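# Load a white part from the blue tote into the nearest mould nest

## Task

Pick one white plastic part out of the blue tote and set it, narrow end pointing down and pushed fully home, into the vacant nest of whichever mould on the rotary table sits closest to the arms. The tote must stay upright in its original spot with the remaining parts still inside. Finish with both grippers released so neither arm is in contact with any movable object.

## Robot and tools

Robot: two arms, left_arm and right_arm, each with a parallel two-finger gripper and a wrist camera. Base positions in the scene frame: left_arm (+0.028, +0.316, +0.033) m, right_arm (-0.025, -0.372, +0.036) m, both turned only slightly about z.

Scene frame: origin at table-top height, halfway between the two nominal bases. +x points away from the arms over the table, +y toward left_arm, +z up. Arm names do not match image left/right. Every reported hand position, orientation and target uses this frame. The gripper's own +z is the direction its fingers point; the fingers close along its y axis. end_effector_position is the point between the pads, just under 1 cm back from the tips. Reported hand poses can be a few cm off, more when the arm reaches far.

A movement row: 14 numbers, always for both arms. First left_arm: dx, dy, dz, rx, ry, rz, opening; then the same seven for right_arm. dx..rz are offsets (not poses) along scene-frame axes, measured from that arm's Hand target as it stood when the action or move began; the rotation part rx, ry, rz is one rotation vector about the hand's position. Scale: 1.0 equals 0.6 m or 180 degrees; values lie in [-1, 1]. Repeating an offset moves the hand further again. Six zeros re-request the current Hand target. Opening is absolute, not an offset: +1 fully open (about 87 mm between pads), +0.5 about 69 mm, 0 about 43 mm, -0.5 about 18 mm, -1 closed. Sending 0 for opening is a real command, so to keep a gripper unchanged resend its present value (shown under Tool commands, or the last number you sent).

Tools:
- execute_actions(actions, cameras): actions is a list of actions; each action is a list of up to 15 rows, one per 1/30 s step; a shorter action repeats its last row to fill 15 steps. All rows of one action count from that action's starting Hand target. An empty list returns the state plus images. cameras: list of names, ["all"], or [] for none.
- move(target, speed, blend, opening_speed, blocking, cameras): target is one 14-number row or a list of up to 15 rows; every row is an offset from the Hand targets at the move's start, not from the previous row. Straight-line paths, all arms finishing together, at least 0.5 s, cut off after 10 s. speed: top path speed in m/s, 0.002 to 2.9, default 0.25 (rotation up to twice that in rad/s); one value or one per target. blend: corner rounding in metres for a list, 0 means stop at each row. opening_speed: rate of opening change per second on the -1..+1 scale, at least 0.2. blocking=false returns after about 0.5 s while the move continues. Paths do not avoid obstacles or the other arm; faster moves lag and overshoot more and strike harder. Avoid paths passing near an arm's own base; go around it.
- wait(seconds 0 to 10, cameras): let time pass; arms keep their last command.
- stop(cameras): brakes a running move.
- zoom_image(camera, region): enlarge [x0, y0, x1, y1] pixels of one camera's latest image, at most 504 by 504.
- finished_scene(scene): ends the current scene, given its number; irreversible.

Cameras (all 896x504): cam_head_left, cam_head_right, cam_high, cam_low, cam_left_wrist, cam_right_wrist. Calibration is supplied in OpenCV form; fixed cameras may have shifted a little, wrist images may lag during motion.

Results: per arm end_effector_position (m), end_effector_quat_wxyz, Hand target (the commanded pose after clipping, which the next offsets start from), grip_measured (on the opening scale; in Joint positions the gripper reads 0 closed to 1 open), Joint velocities (may say within noise), joint torques (include gravity; first three wrap at ±28 N m), motor temperatures. A move adds a move: line giving how it ended (done, off_target, moving, held, fault) and limits, e.g. paced (pose clipped) or held (a check withheld steps). done means at rest within 10 mm and 2 degrees; neither done nor off_target tells you about contact.

Behaviour: each step the commanded orientation is clipped to within 40 degrees of the measured one. Friction and gravity leave the hand short, low or tilted, especially at long reach; small moves may fail or go sideways. Check the pose after each move and correct tilt or send the remaining distance. A blocked arm keeps pressing until commanded back past its gripper. Joint ranges (rad): waist -2.618 to 3.054, shoulder 0 to 3.142, elbow 0 to 3.142 (straight 2.901), wrist pitch and yaw ±1.571, wrist roll ±2.094.

Gripping: at first contact read grip_measured and command about 0.04 below it for full force (less for a lighter hold); force is about 20 N per pad. Closing fast squeezes harder.

Avoid: dropping the part or releasing it while moving, fast impacts, hard pushes on fixed or heavy items, knocking the tote over, anything leaving the table, arms or grippers touching each other (never close on the other arm's fingers), and contact or strain on the wrist-camera cables (cable contact counts as the hand touching). Loose objects may be nudged occasionally. Motor heat rises when holding loads, stretching out or pushing; a MOTOR HOT line appears at 75 °C, at 90 °C the arm folds and idles, at 100 °C it collapses. While you compose a reply the robot holds its last command, but a running move keeps going.

Each tool is called after ">>>" by a JSON object that holds its "name" and its "arguments".

## Session

>>> {"name": "execute_actions", "arguments": {"actions": []}}

Scene clock: 0.00 s.
left_arm: end_effector_position=(+0.4068, +0.2545, +0.1821) grip_measured=+1.000 end_effector_quat_wxyz=(+0.468, -0.072, +0.881, -0.016) | right_arm: end_effector_position=(+0.2236, -0.2900, +0.0598) grip_measured=+0.985 end_effector_quat_wxyz=(+0.543, +0.087, +0.835, +0.014)
Joint positions: left_arm=[-0.226 1.326 0.907 -0.196 -0.235 -0.279 1] | right_arm=[0.717 1.043 0.067 0.417 0.689 0.509 0.993]
Joint velocities: within noise
Joint torques (N m): no reading
Motor temperatures (°C): left_arm=[30 35 38 29 27 29 29] | right_arm=[31 41 36 30 27 28 31]
Heat: left arm: 38 °C; right arm: 41 °C.
Hand target: left_arm +0.4084, +0.2542, +0.1875; +0.474, -0.073, +0.877, -0.018 | right_arm +0.2269, -0.2875, +0.0649; +0.549, +0.090, +0.831, +0.019
Tool commands: left_gripper/opening=+1.0 right_gripper/opening=+1.0

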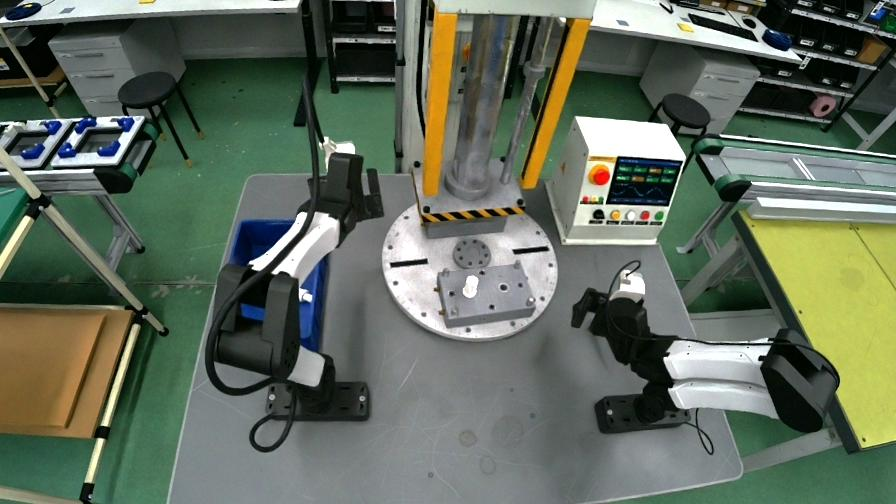

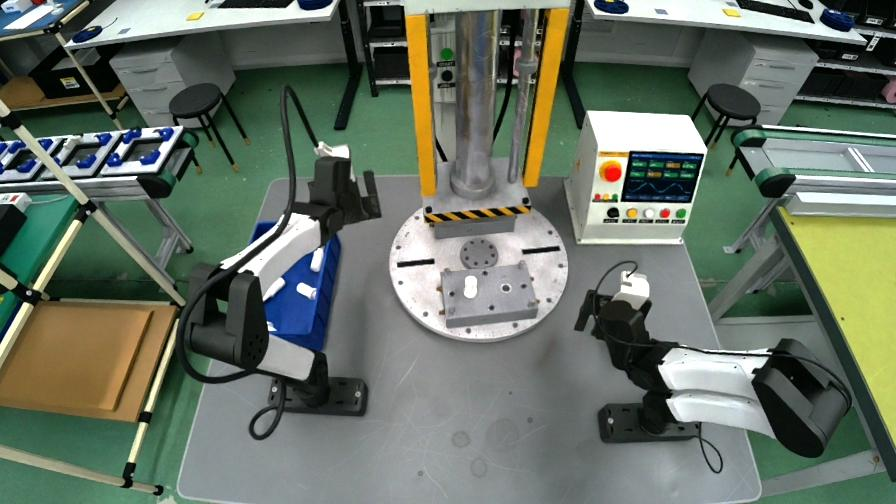

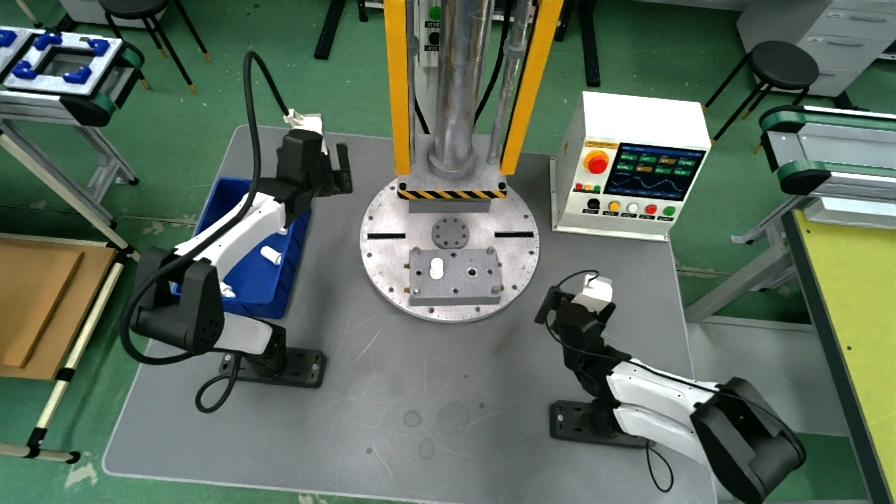

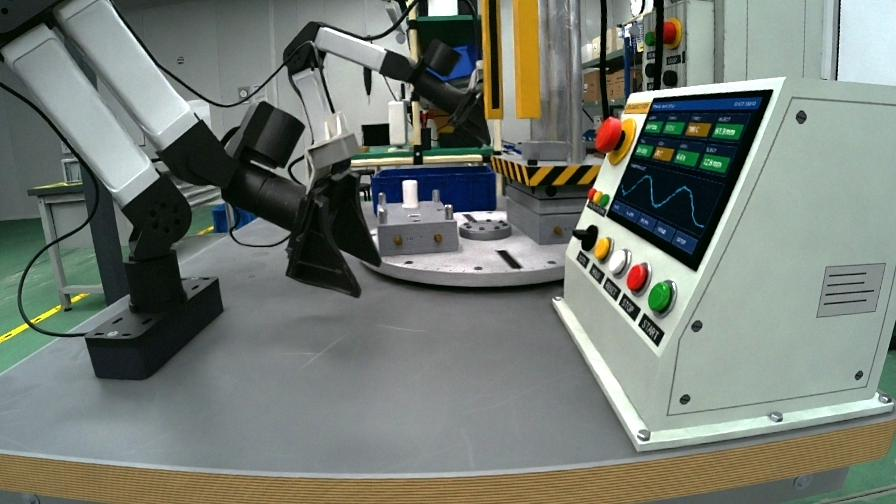

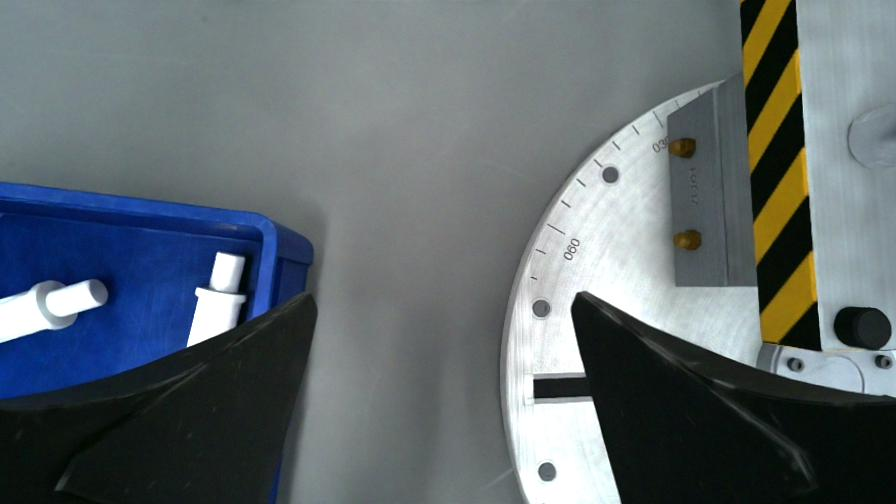

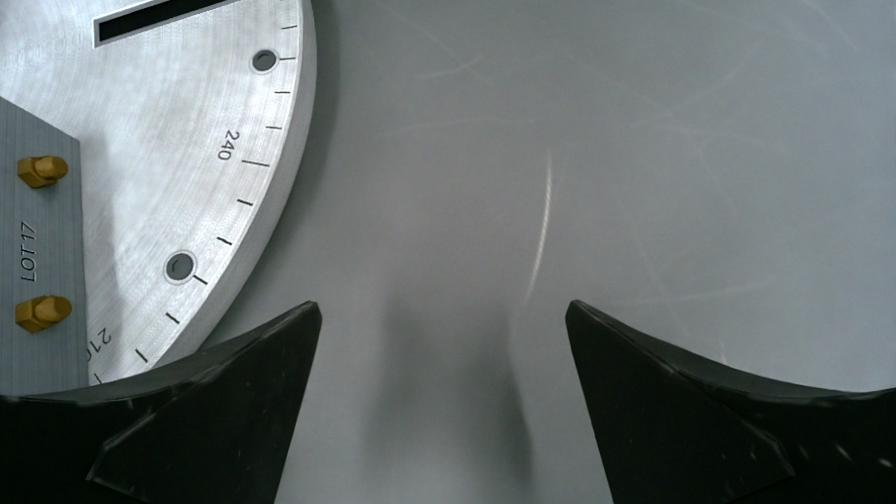

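>>> {"name": "zoom_image", "arguments": {"camera": "cam_high", "region": [340, 180, 560, 330]}}

>>> {"name": "zoom_image", "arguments": {"camera": "cam_head_right", "region": [380, 200, 580, 350]}}

>>> {"name": "zoom_image", "arguments": {"camera": "cam_high", "region": [140, 160, 360, 330]}}

>>> {"name": "zoom_image", "arguments": {"camera": "cam_low", "region": [340, 150, 580, 300]}}

>>> {"name": "zoom_image", "arguments": {"camera": "cam_left_wrist", "region": [0, 150, 330, 420]}}

Scaled by 2.291 from the camera's 896x504 image, which has a finer 1280x720 frame.

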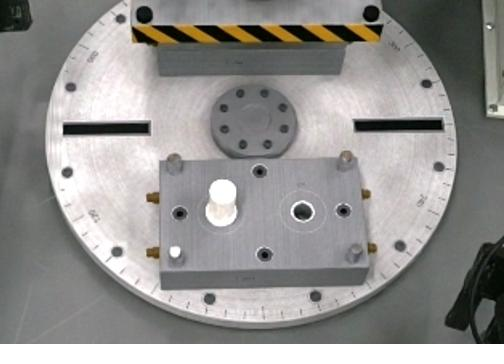

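Scaled by 2.520 from the camera's 896x504 image, which has a finer 1280x720 frame.

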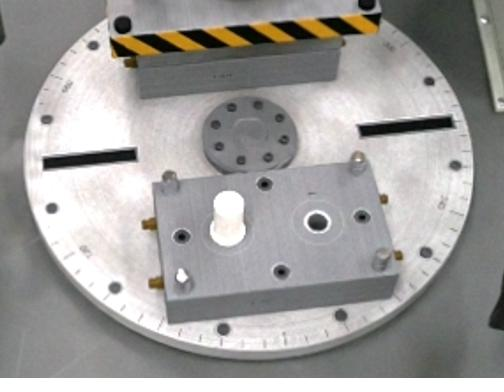

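Scaled by 2.291 from the camera's 896x504 image, which has a finer 1280x720 frame.

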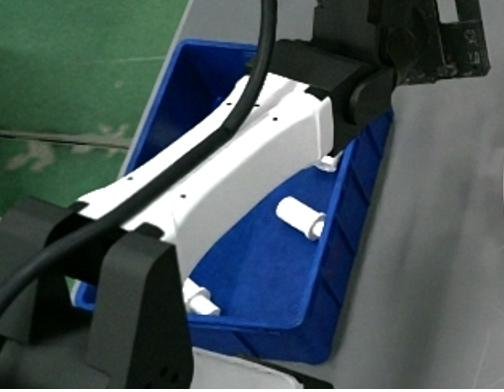

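Scaled by 2.100 from the camera's 896x504 image, which has a finer 1280x720 frame.

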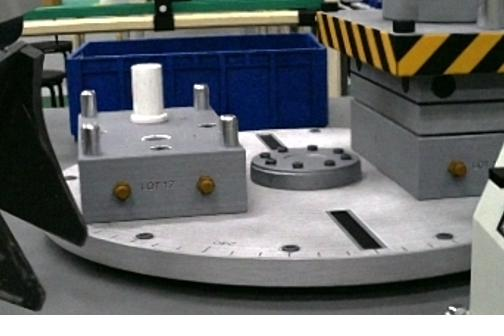

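Scaled by 1.527 from the camera's 896x504 image, which has a finer 1280x720 frame.

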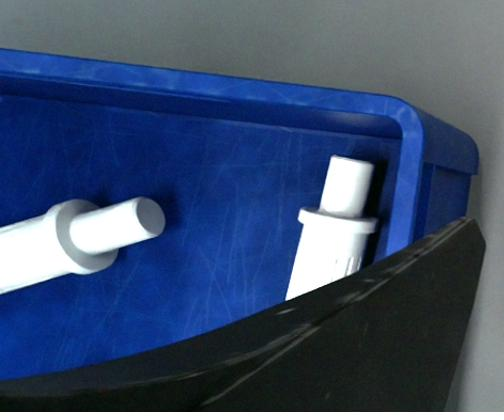

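>>> {"name": "move", "arguments": {"target": [0, -0.333, 0.25, 0, 0, 0, 1, 0, 0, 0, 0, 0, 0, 1], "cameras": ["all"]}}

Scene clock: 36.20 s.
left_arm: end_effector_position=(+0.3761, +0.1819, +0.3325) grip_measured=+1.000 end_effector_quat_wxyz=(+0.434, -0.124, +0.877, +0.167) | right_arm: end_effector_position=(+0.2236, -0.2900, +0.0598) grip_measured=+0.985 end_effector_quat_wxyz=(+0.543, +0.087, +0.835, +0.014)
Joint positions: left_arm=[-0.672 1.739 2.015 -1.353 -0.871 -0.733 1] | right_arm=[0.717 1.043 0.067 0.417 0.689 0.509 0.993]
Joint torques (N m): left_arm=[-10.39 -3.69 12.14 3.51 1.54 0.31] | right_arm=[-0.39 -1.4 6.41 1.92 0.27 0.02]
Motor temperatures (°C): left_arm=[30 37 41 34 27 29 29] | right_arm=[31 40 40 33 27 28 31]
Heat: left arm: 41 °C; right arm: 40 °C.
Hand target: left_arm +0.4083, +0.0543, +0.3377; +0.474, -0.072, +0.877, -0.018 | right_arm +0.2269, -0.2875, +0.0649; +0.549, +0.090, +0.831, +0.019
Off the commanded pose: left_arm 0.132 m, 22 deg | right_arm 0.007 m, 1 deg.
move: off_target (left_arm)
camera_calibration:
cam_left_wrist: T_world_to_cam=[[0.360499, -0.916215, -0.174902, 0.0858031], [-0.932745, -0.353046, -0.0731096, 0.461129], [0.0052358, 0.189495, -0.981868, 0.428566], [0, 0, 0, 1]] pos_world=[0.39694, 0.160203, 0.469515]

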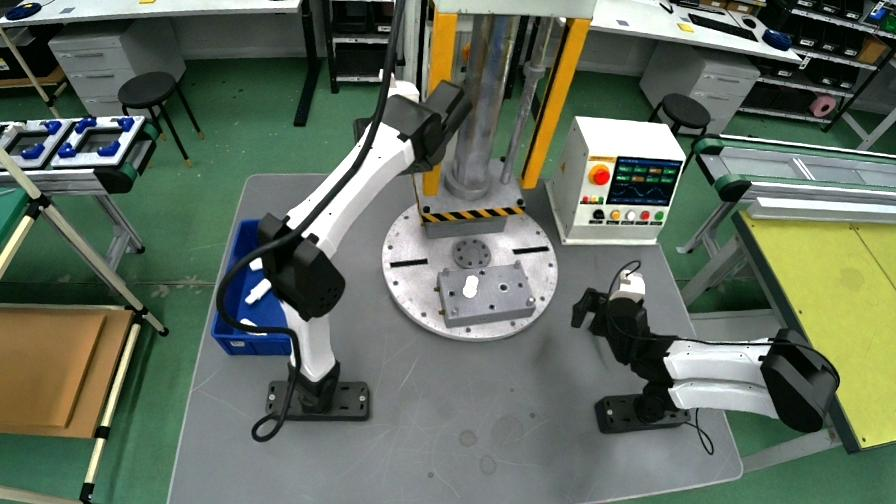

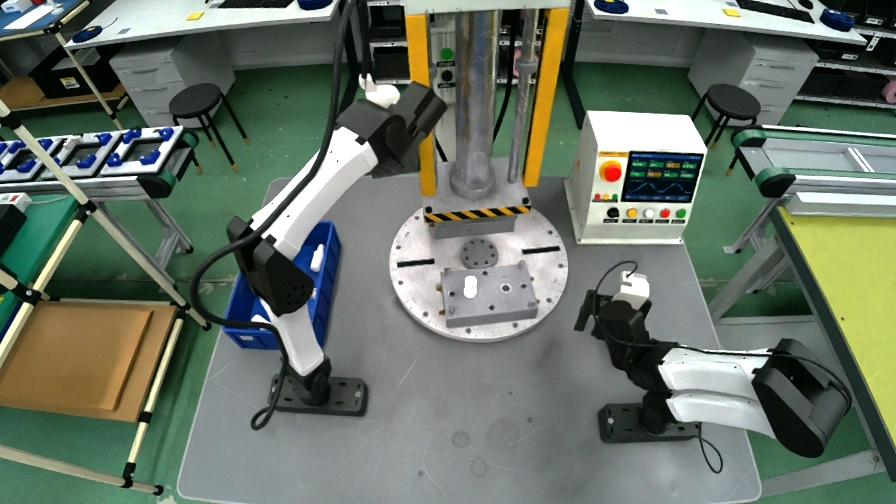

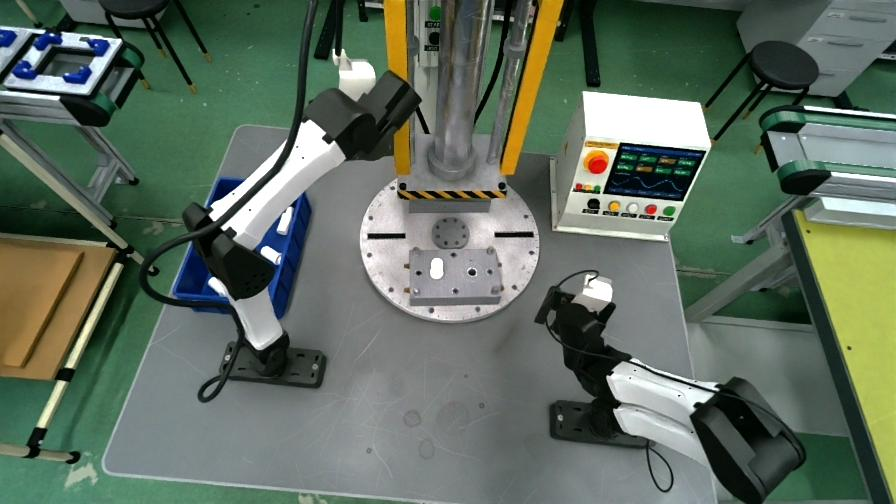

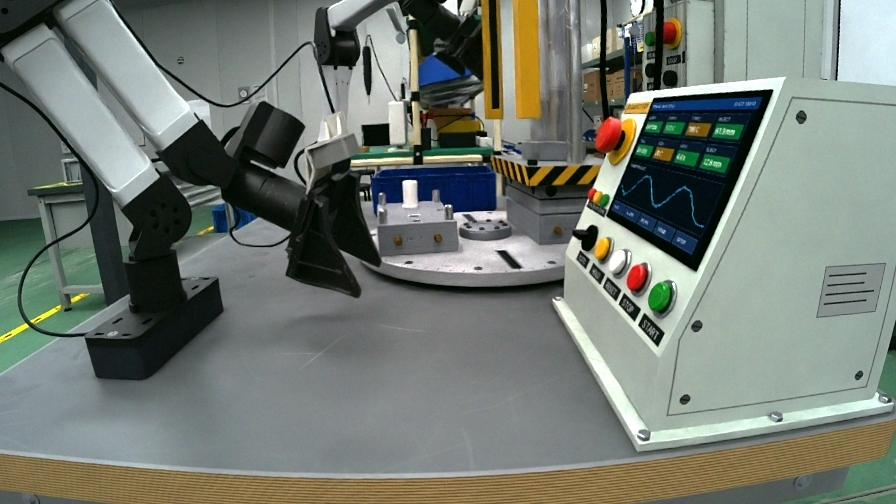

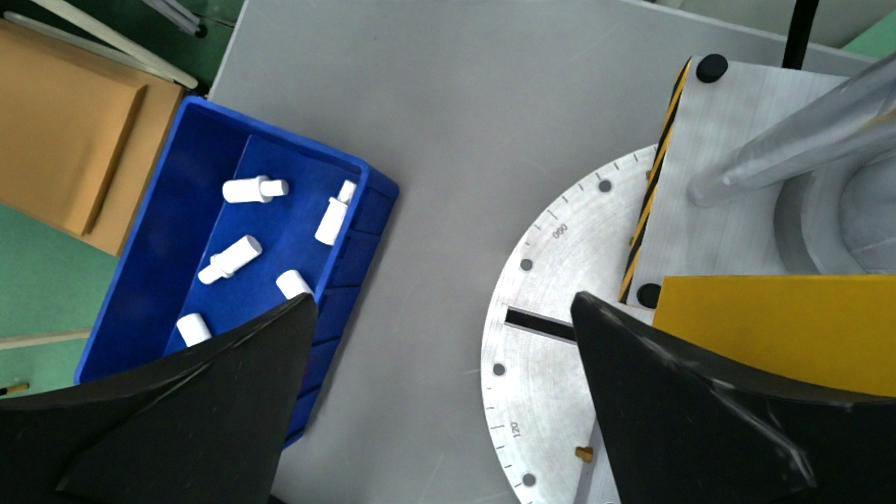

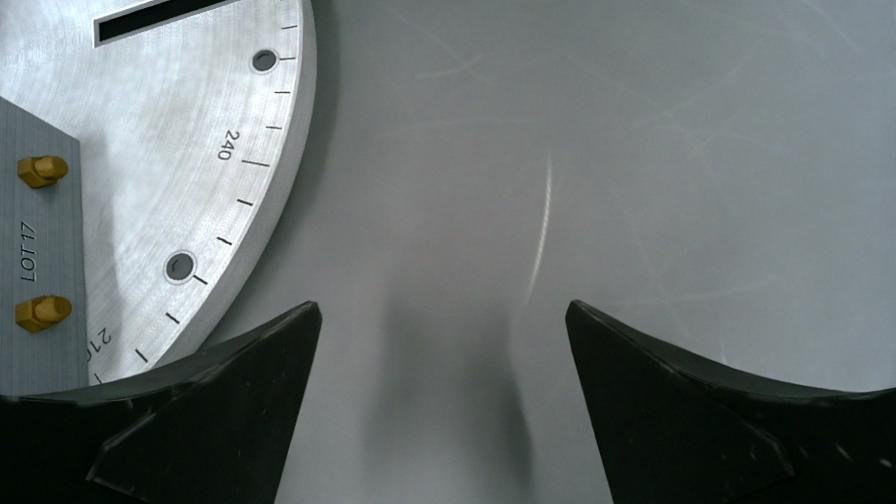

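>>> {"name": "move", "arguments": {"target": [-0.263, 0.243, 0.02, 0, 0, 0, 1, 0, 0, 0, 0, 0, 0, 1], "cameras": ["all"], "speed": 0.15}}

Scene clock: 47.70 s.
left_arm: end_effector_position=(+0.2524, +0.1986, +0.3537) grip_measured=+1.000 end_effector_quat_wxyz=(+0.476, -0.072, +0.876, -0.025) | right_arm: end_effector_position=(+0.2236, -0.2900, +0.0598) grip_measured=+0.985 end_effector_quat_wxyz=(+0.543, +0.087, +0.835, +0.014)
Joint positions: left_arm=[-0.846 1.108 1.528 -1.22 -0.708 -0.725 1] | right_arm=[0.717 1.043 0.067 0.417 0.689 0.509 0.993]
Joint torques (N m): left_arm=[0.06 -1.81 5.59 1.29 -0.34 -0.1] | right_arm=[-0.35 -1.36 6.37 1.91 0.26 0]
Motor temperatures (°C): left_arm=[33 37 45 39 28 29 29] | right_arm=[31 40 41 34 27 28 31]
Heat: left arm: 45 °C; right arm: 41 °C.
Hand target: left_arm +0.2506, +0.2001, +0.3496; +0.474, -0.072, +0.877, -0.018 | right_arm +0.2269, -0.2875, +0.0649; +0.549, +0.090, +0.831, +0.019
Off the commanded pose: left_arm 0.005 m, 1 deg | right_arm 0.007 m, 1 deg.
move: done
camera_calibration:
cam_left_wrist: T_world_to_cam=[[0.0994781, -0.987467, 0.122526, 0.124307], [-0.98754, -0.113067, -0.109455, 0.332179], [0.121937, -0.110111, -0.986411, 0.478562], [0, 0, 0, 1]] pos_world=[0.25732, 0.213003, 0.493187]

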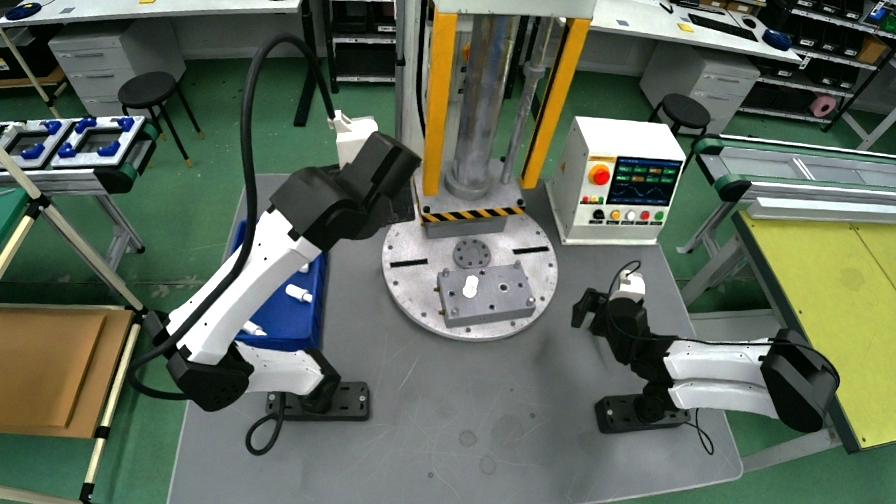

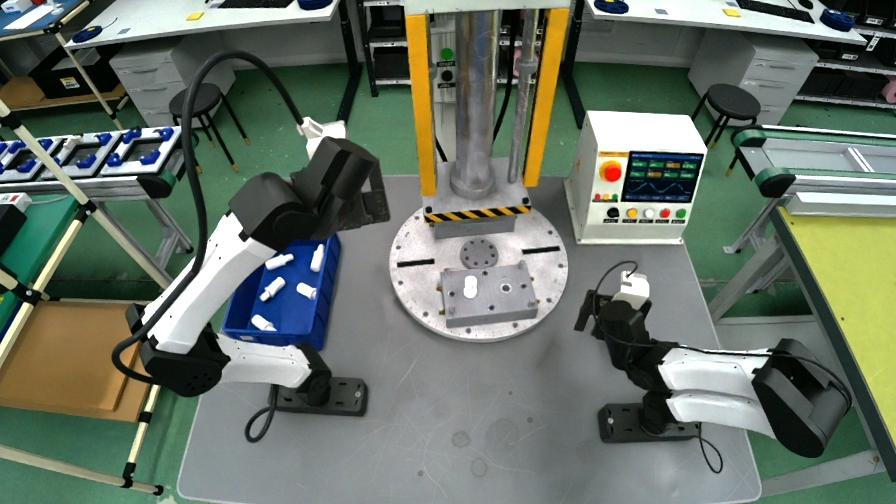

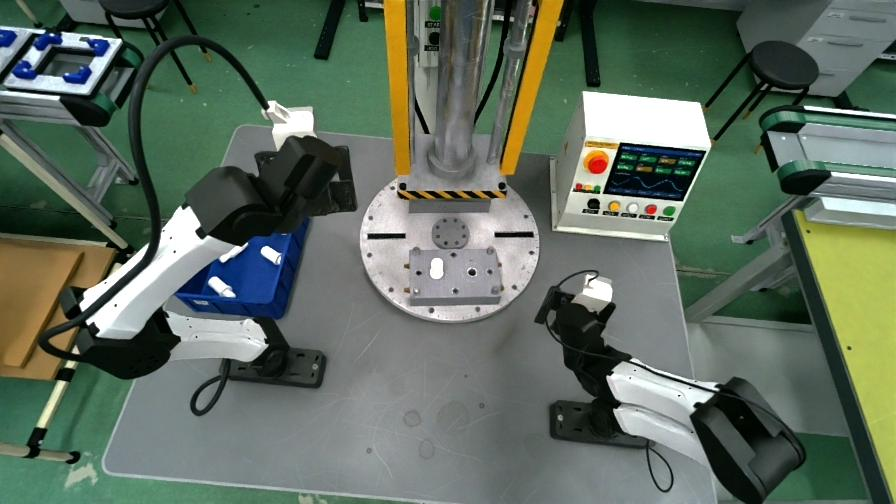

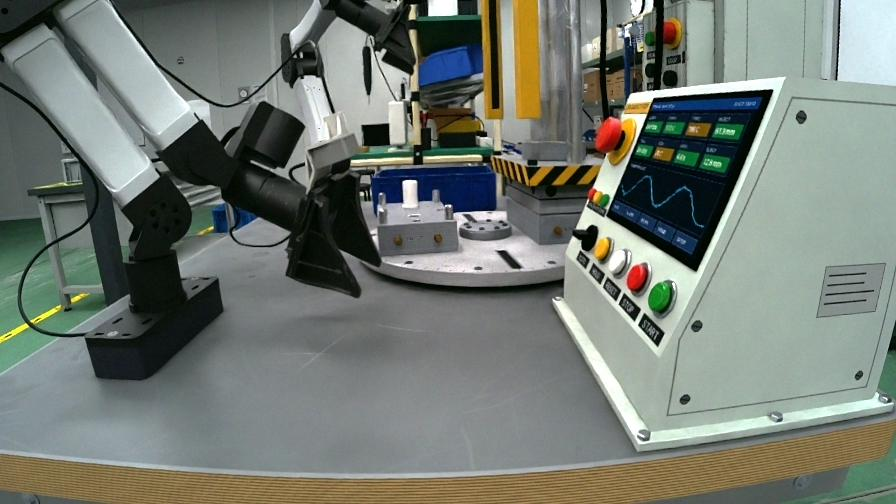

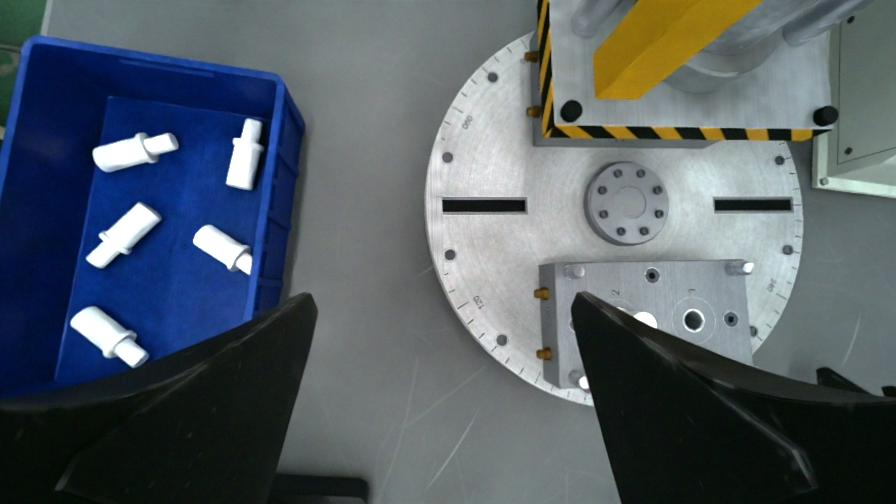

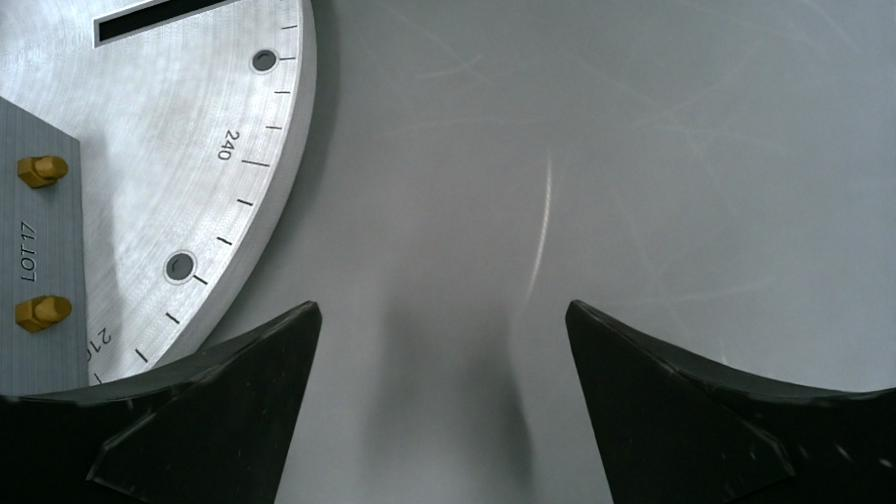

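>>> {"name": "zoom_image", "arguments": {"camera": "cam_left_wrist", "region": [0, 30, 320, 410]}}

>>> {"name": "zoom_image", "arguments": {"camera": "cam_left_wrist", "region": [520, 240, 820, 400]}}

Scaled by 1.326 from the camera's 896x504 image, which has a finer 1280x720 frame.

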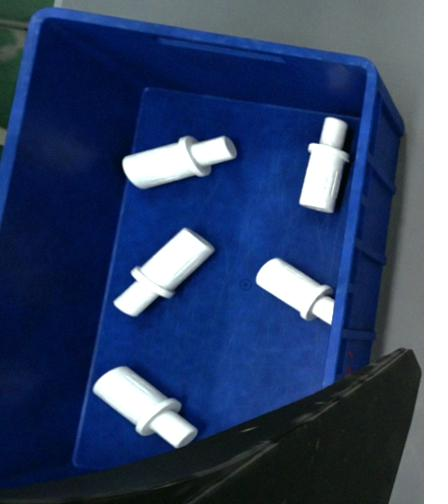

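Scaled by 1.680 from the camera's 896x504 image, which has a finer 1280x720 frame.

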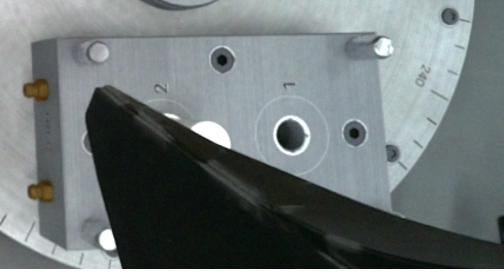

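>>> {"name": "zoom_image", "arguments": {"camera": "cam_low", "region": [200, 80, 500, 320]}}

>>> {"name": "zoom_image", "arguments": {"camera": "cam_high", "region": [500, 250, 700, 420]}}

>>> {"name": "zoom_image", "arguments": {"camera": "cam_high", "region": [160, 90, 380, 330]}}

Scaled by 1.680 from the camera's 896x504 image, which has a finer 1280x720 frame.

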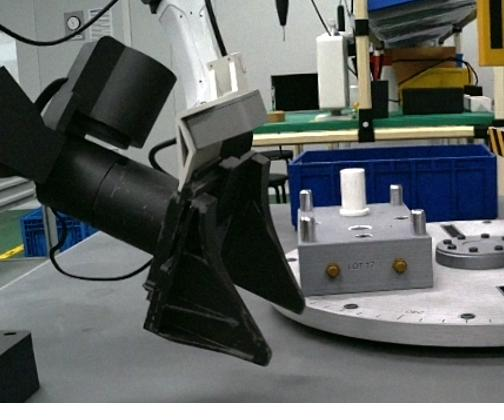

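Scaled by 2.520 from the camera's 896x504 image, which has a finer 1280x720 frame.

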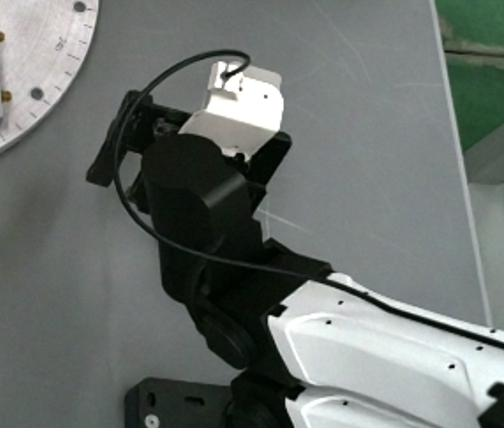

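Scaled by 2.100 from the camera's 896x504 image, which has a finer 1280x720 frame.

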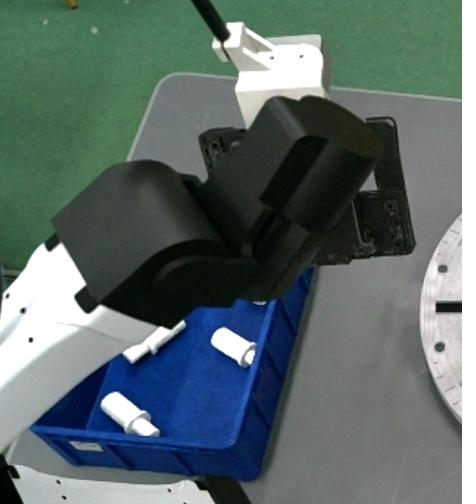

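>>> {"name": "move", "arguments": {"target": [0.074, 0.3217, -0.166, -0.1688, 0.2803, 0.2900, 1, 0, 0, 0, 0, 0, 0, 1], "cameras": ["all"], "speed": 0.25}}

Scene clock: 243.73 s.
left_arm: end_effector_position=(+0.2917, +0.3928, +0.2463) grip_measured=+1.000 end_effector_quat_wxyz=(+0.056, -0.542, +0.838, -0.011) | right_arm: end_effector_position=(+0.2236, -0.2900, +0.0598) grip_measured=+0.985 end_effector_quat_wxyz=(+0.543, +0.087, +0.835, +0.014)
Joint positions: left_arm=[0.4 1.641 1.758 -1.573 0.001 -0.761 1] | right_arm=[0.717 1.043 0.067 0.417 0.689 0.509 0.993]
Joint torques (N m): left_arm=[1.09 -4.94 9.36 0.4 0.16 -0.08] | right_arm=[-0.35 -1.44 6.35 1.91 0.29 -0.01]
Motor temperatures (°C): left_arm=[30 33 41 34 28 29 28] | right_arm=[31 38 43 37 27 28 31]
Heat: left arm: 41 °C; right arm: 43 °C.
Hand target: left_arm +0.2950, +0.3931, +0.2501; +0.000, -0.548, +0.836, +0.000 | right_arm +0.2269, -0.2875, +0.0649; +0.549, +0.090, +0.831, +0.019
Off the commanded pose: left_arm 0.005 m, 7 deg | right_arm 0.007 m, 1 deg.
joint sent to its limit (left arm) — joint 4 (wrist pitch), lower limit. The joint targets are off in orientation, not in position.
move: off_target (left_arm)
camera_calibration:
cam_left_wrist: T_world_to_cam=[[0.909744, -0.405709, 0.0881236, -0.131064], [-0.341852, -0.611572, 0.713524, 0.18595], [-0.235589, -0.67925, -0.695067, 0.64521], [0, 0, 0, 1]] pos_world=[0.334806, 0.498807, 0.327334]

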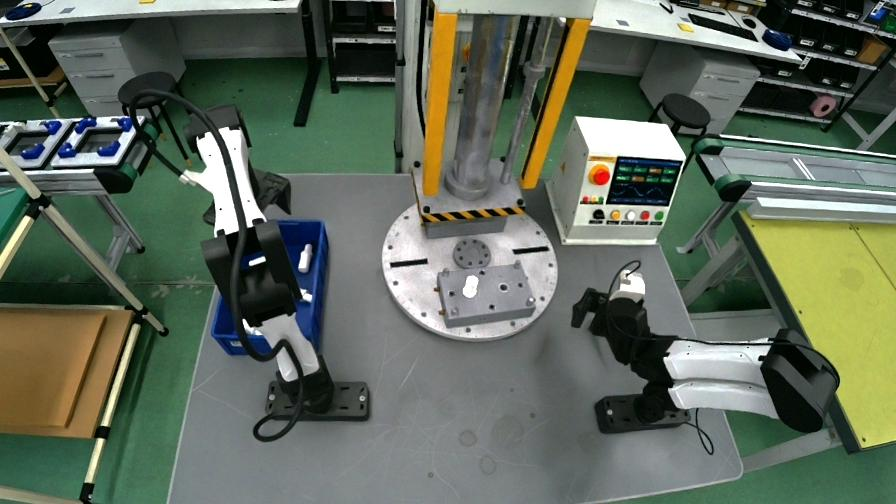

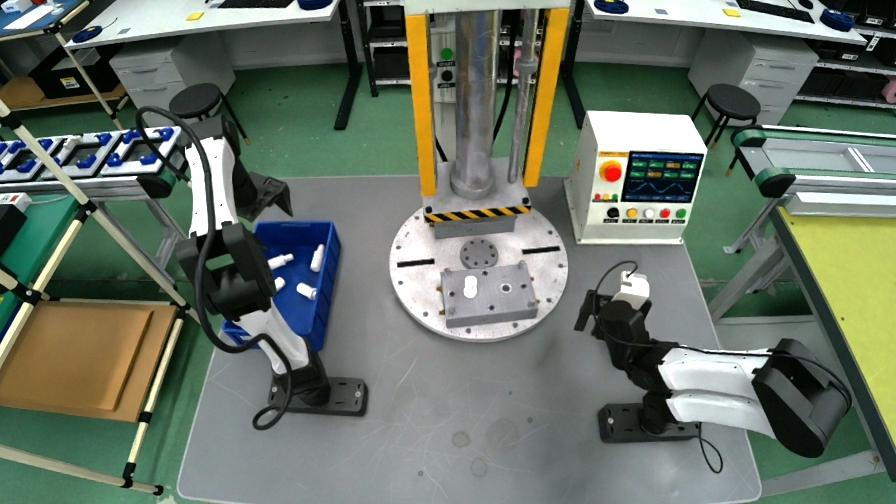

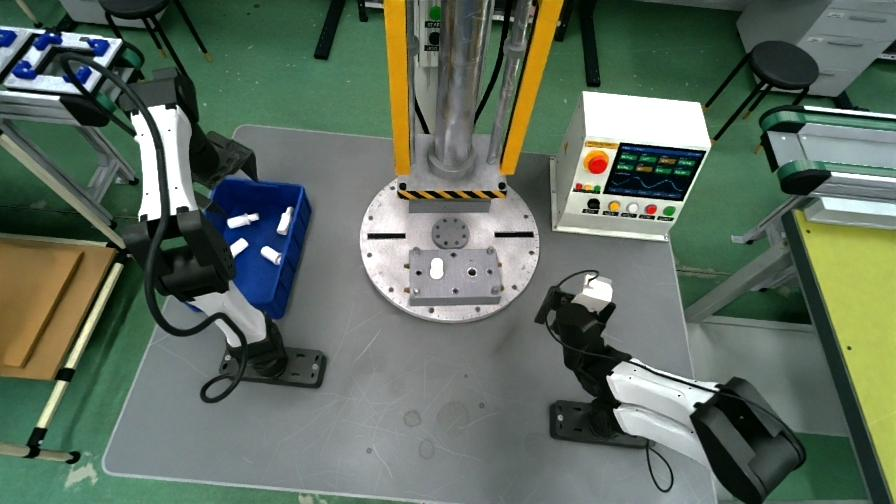

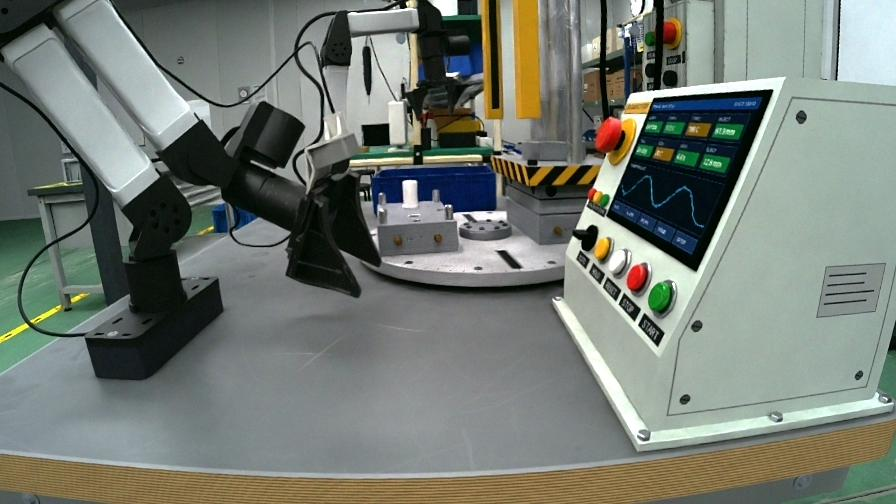

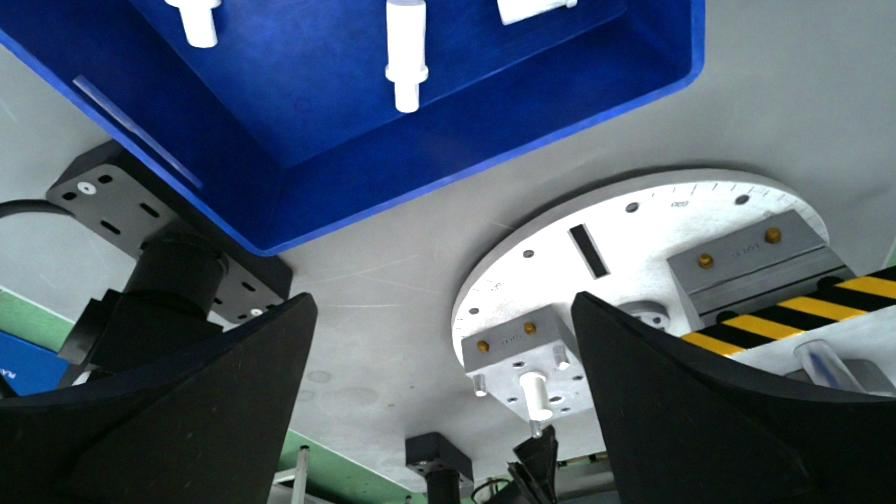

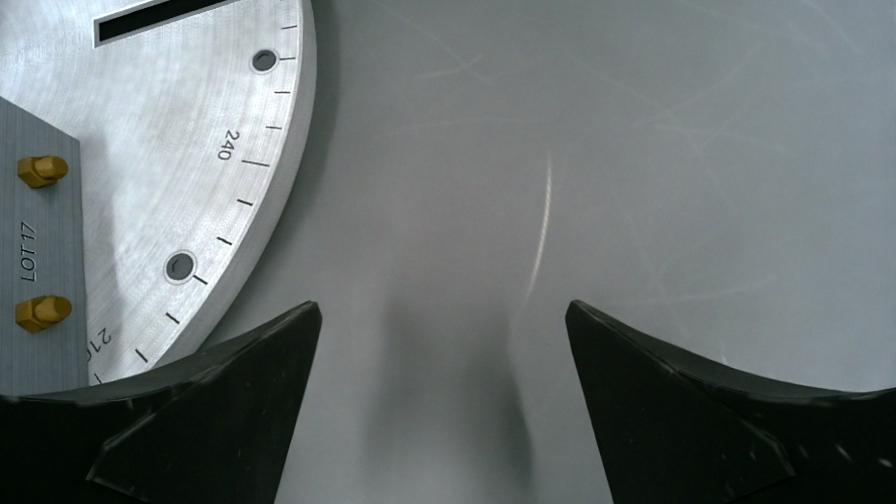

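>>> {"name": "move", "arguments": {"target": [0.0142, 0.0255, -0.2033, -0.0505, 0.0233, -0.0137, 0.25, 0, 0, 0, 0, 0, 0, 1], "cameras": ["cam_left_wrist", "cam_head_right", "cam_high", "cam_low"], "speed": 0.2}}

Scene clock: 324.07 s.
left_arm: end_effector_position=(+0.3018, +0.4074, +0.1323) grip_measured=+0.250 end_effector_quat_wxyz=(-0.073, -0.529, +0.844, -0.040) | right_arm: end_effector_position=(+0.2236, -0.2900, +0.0598) grip_measured=+0.985 end_effector_quat_wxyz=(+0.543, +0.087, +0.835, +0.014)
Joint positions: left_arm=[0.477 1.886 1.545 -1.368 0.093 -0.649 0.625] | right_arm=[0.717 1.043 0.067 0.417 0.689 0.509 0.993]
Joint torques (N m): left_arm=[1.22 -6.98 6.32 0.15 0.23 0.09] | right_arm=[-0.35 -1.43 6.34 1.92 0.3 0.02]
Motor temperatures (°C): left_arm=[30 36 46 31 28 29 28] | right_arm=[30 38 44 38 27 28 31]
Heat: left arm: 46 °C; right arm: 44 °C.
Hand target: left_arm +0.3035, +0.4084, +0.1280; -0.074, -0.528, +0.845, -0.046 | right_arm +0.2269, -0.2875, +0.0649; +0.549, +0.090, +0.831, +0.019
Off the commanded pose: left_arm 0.005 m, 1 deg | right_arm 0.007 m, 1 deg.
move: done
camera_calibration:
cam_left_wrist: T_world_to_cam=[[0.90298, -0.429672, -0.00303737, -0.100452], [-0.212814, -0.45336, 0.865549, 0.156122], [-0.373279, -0.780927, -0.500816, 0.635558], [0, 0, 0, 1]] pos_world=[0.361171, 0.523942, 0.182861]
Images, in order (width x height): cam_head_right 896x504, cam_high 896x504, cam_low 896x504, cam_left_wrist 896x504.

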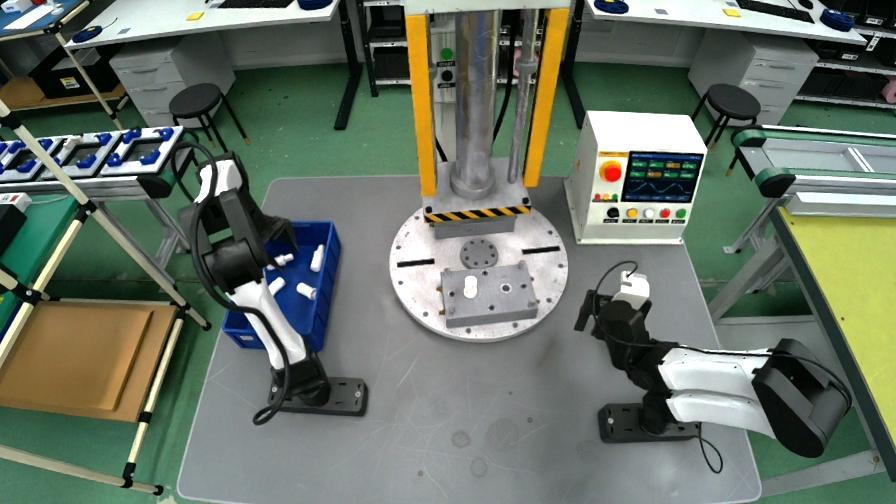

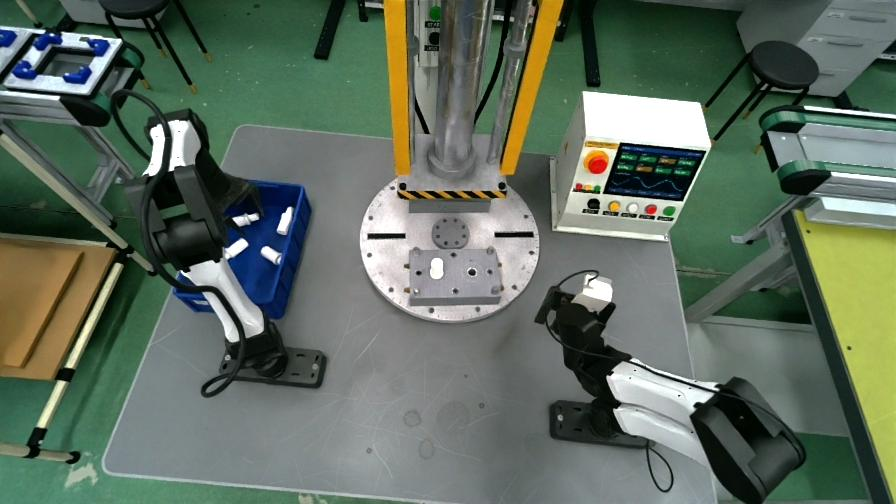

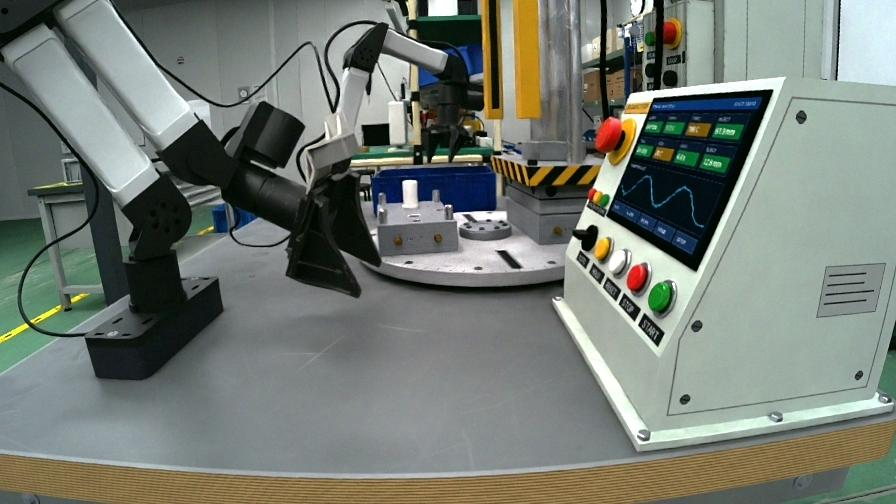

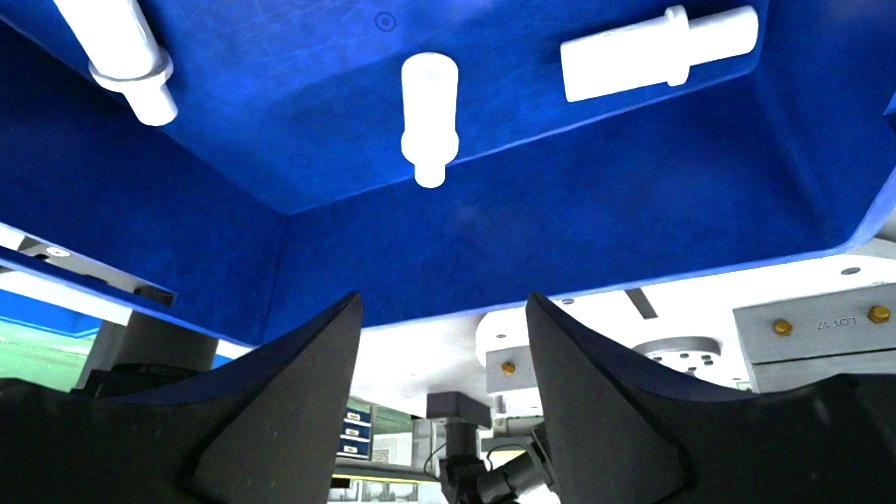

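>>> {"name": "zoom_image", "arguments": {"camera": "cam_left_wrist", "region": [330, 20, 550, 330]}}

Scaled by 1.626 from the camera's 896x504 image, which has a finer 1280x720 frame.

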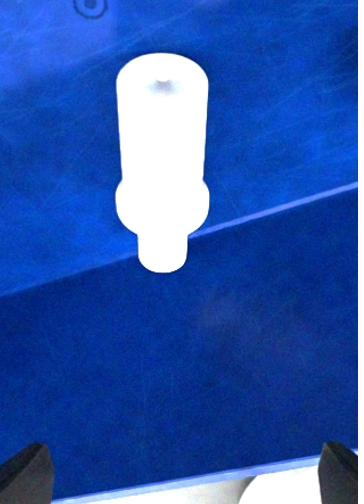

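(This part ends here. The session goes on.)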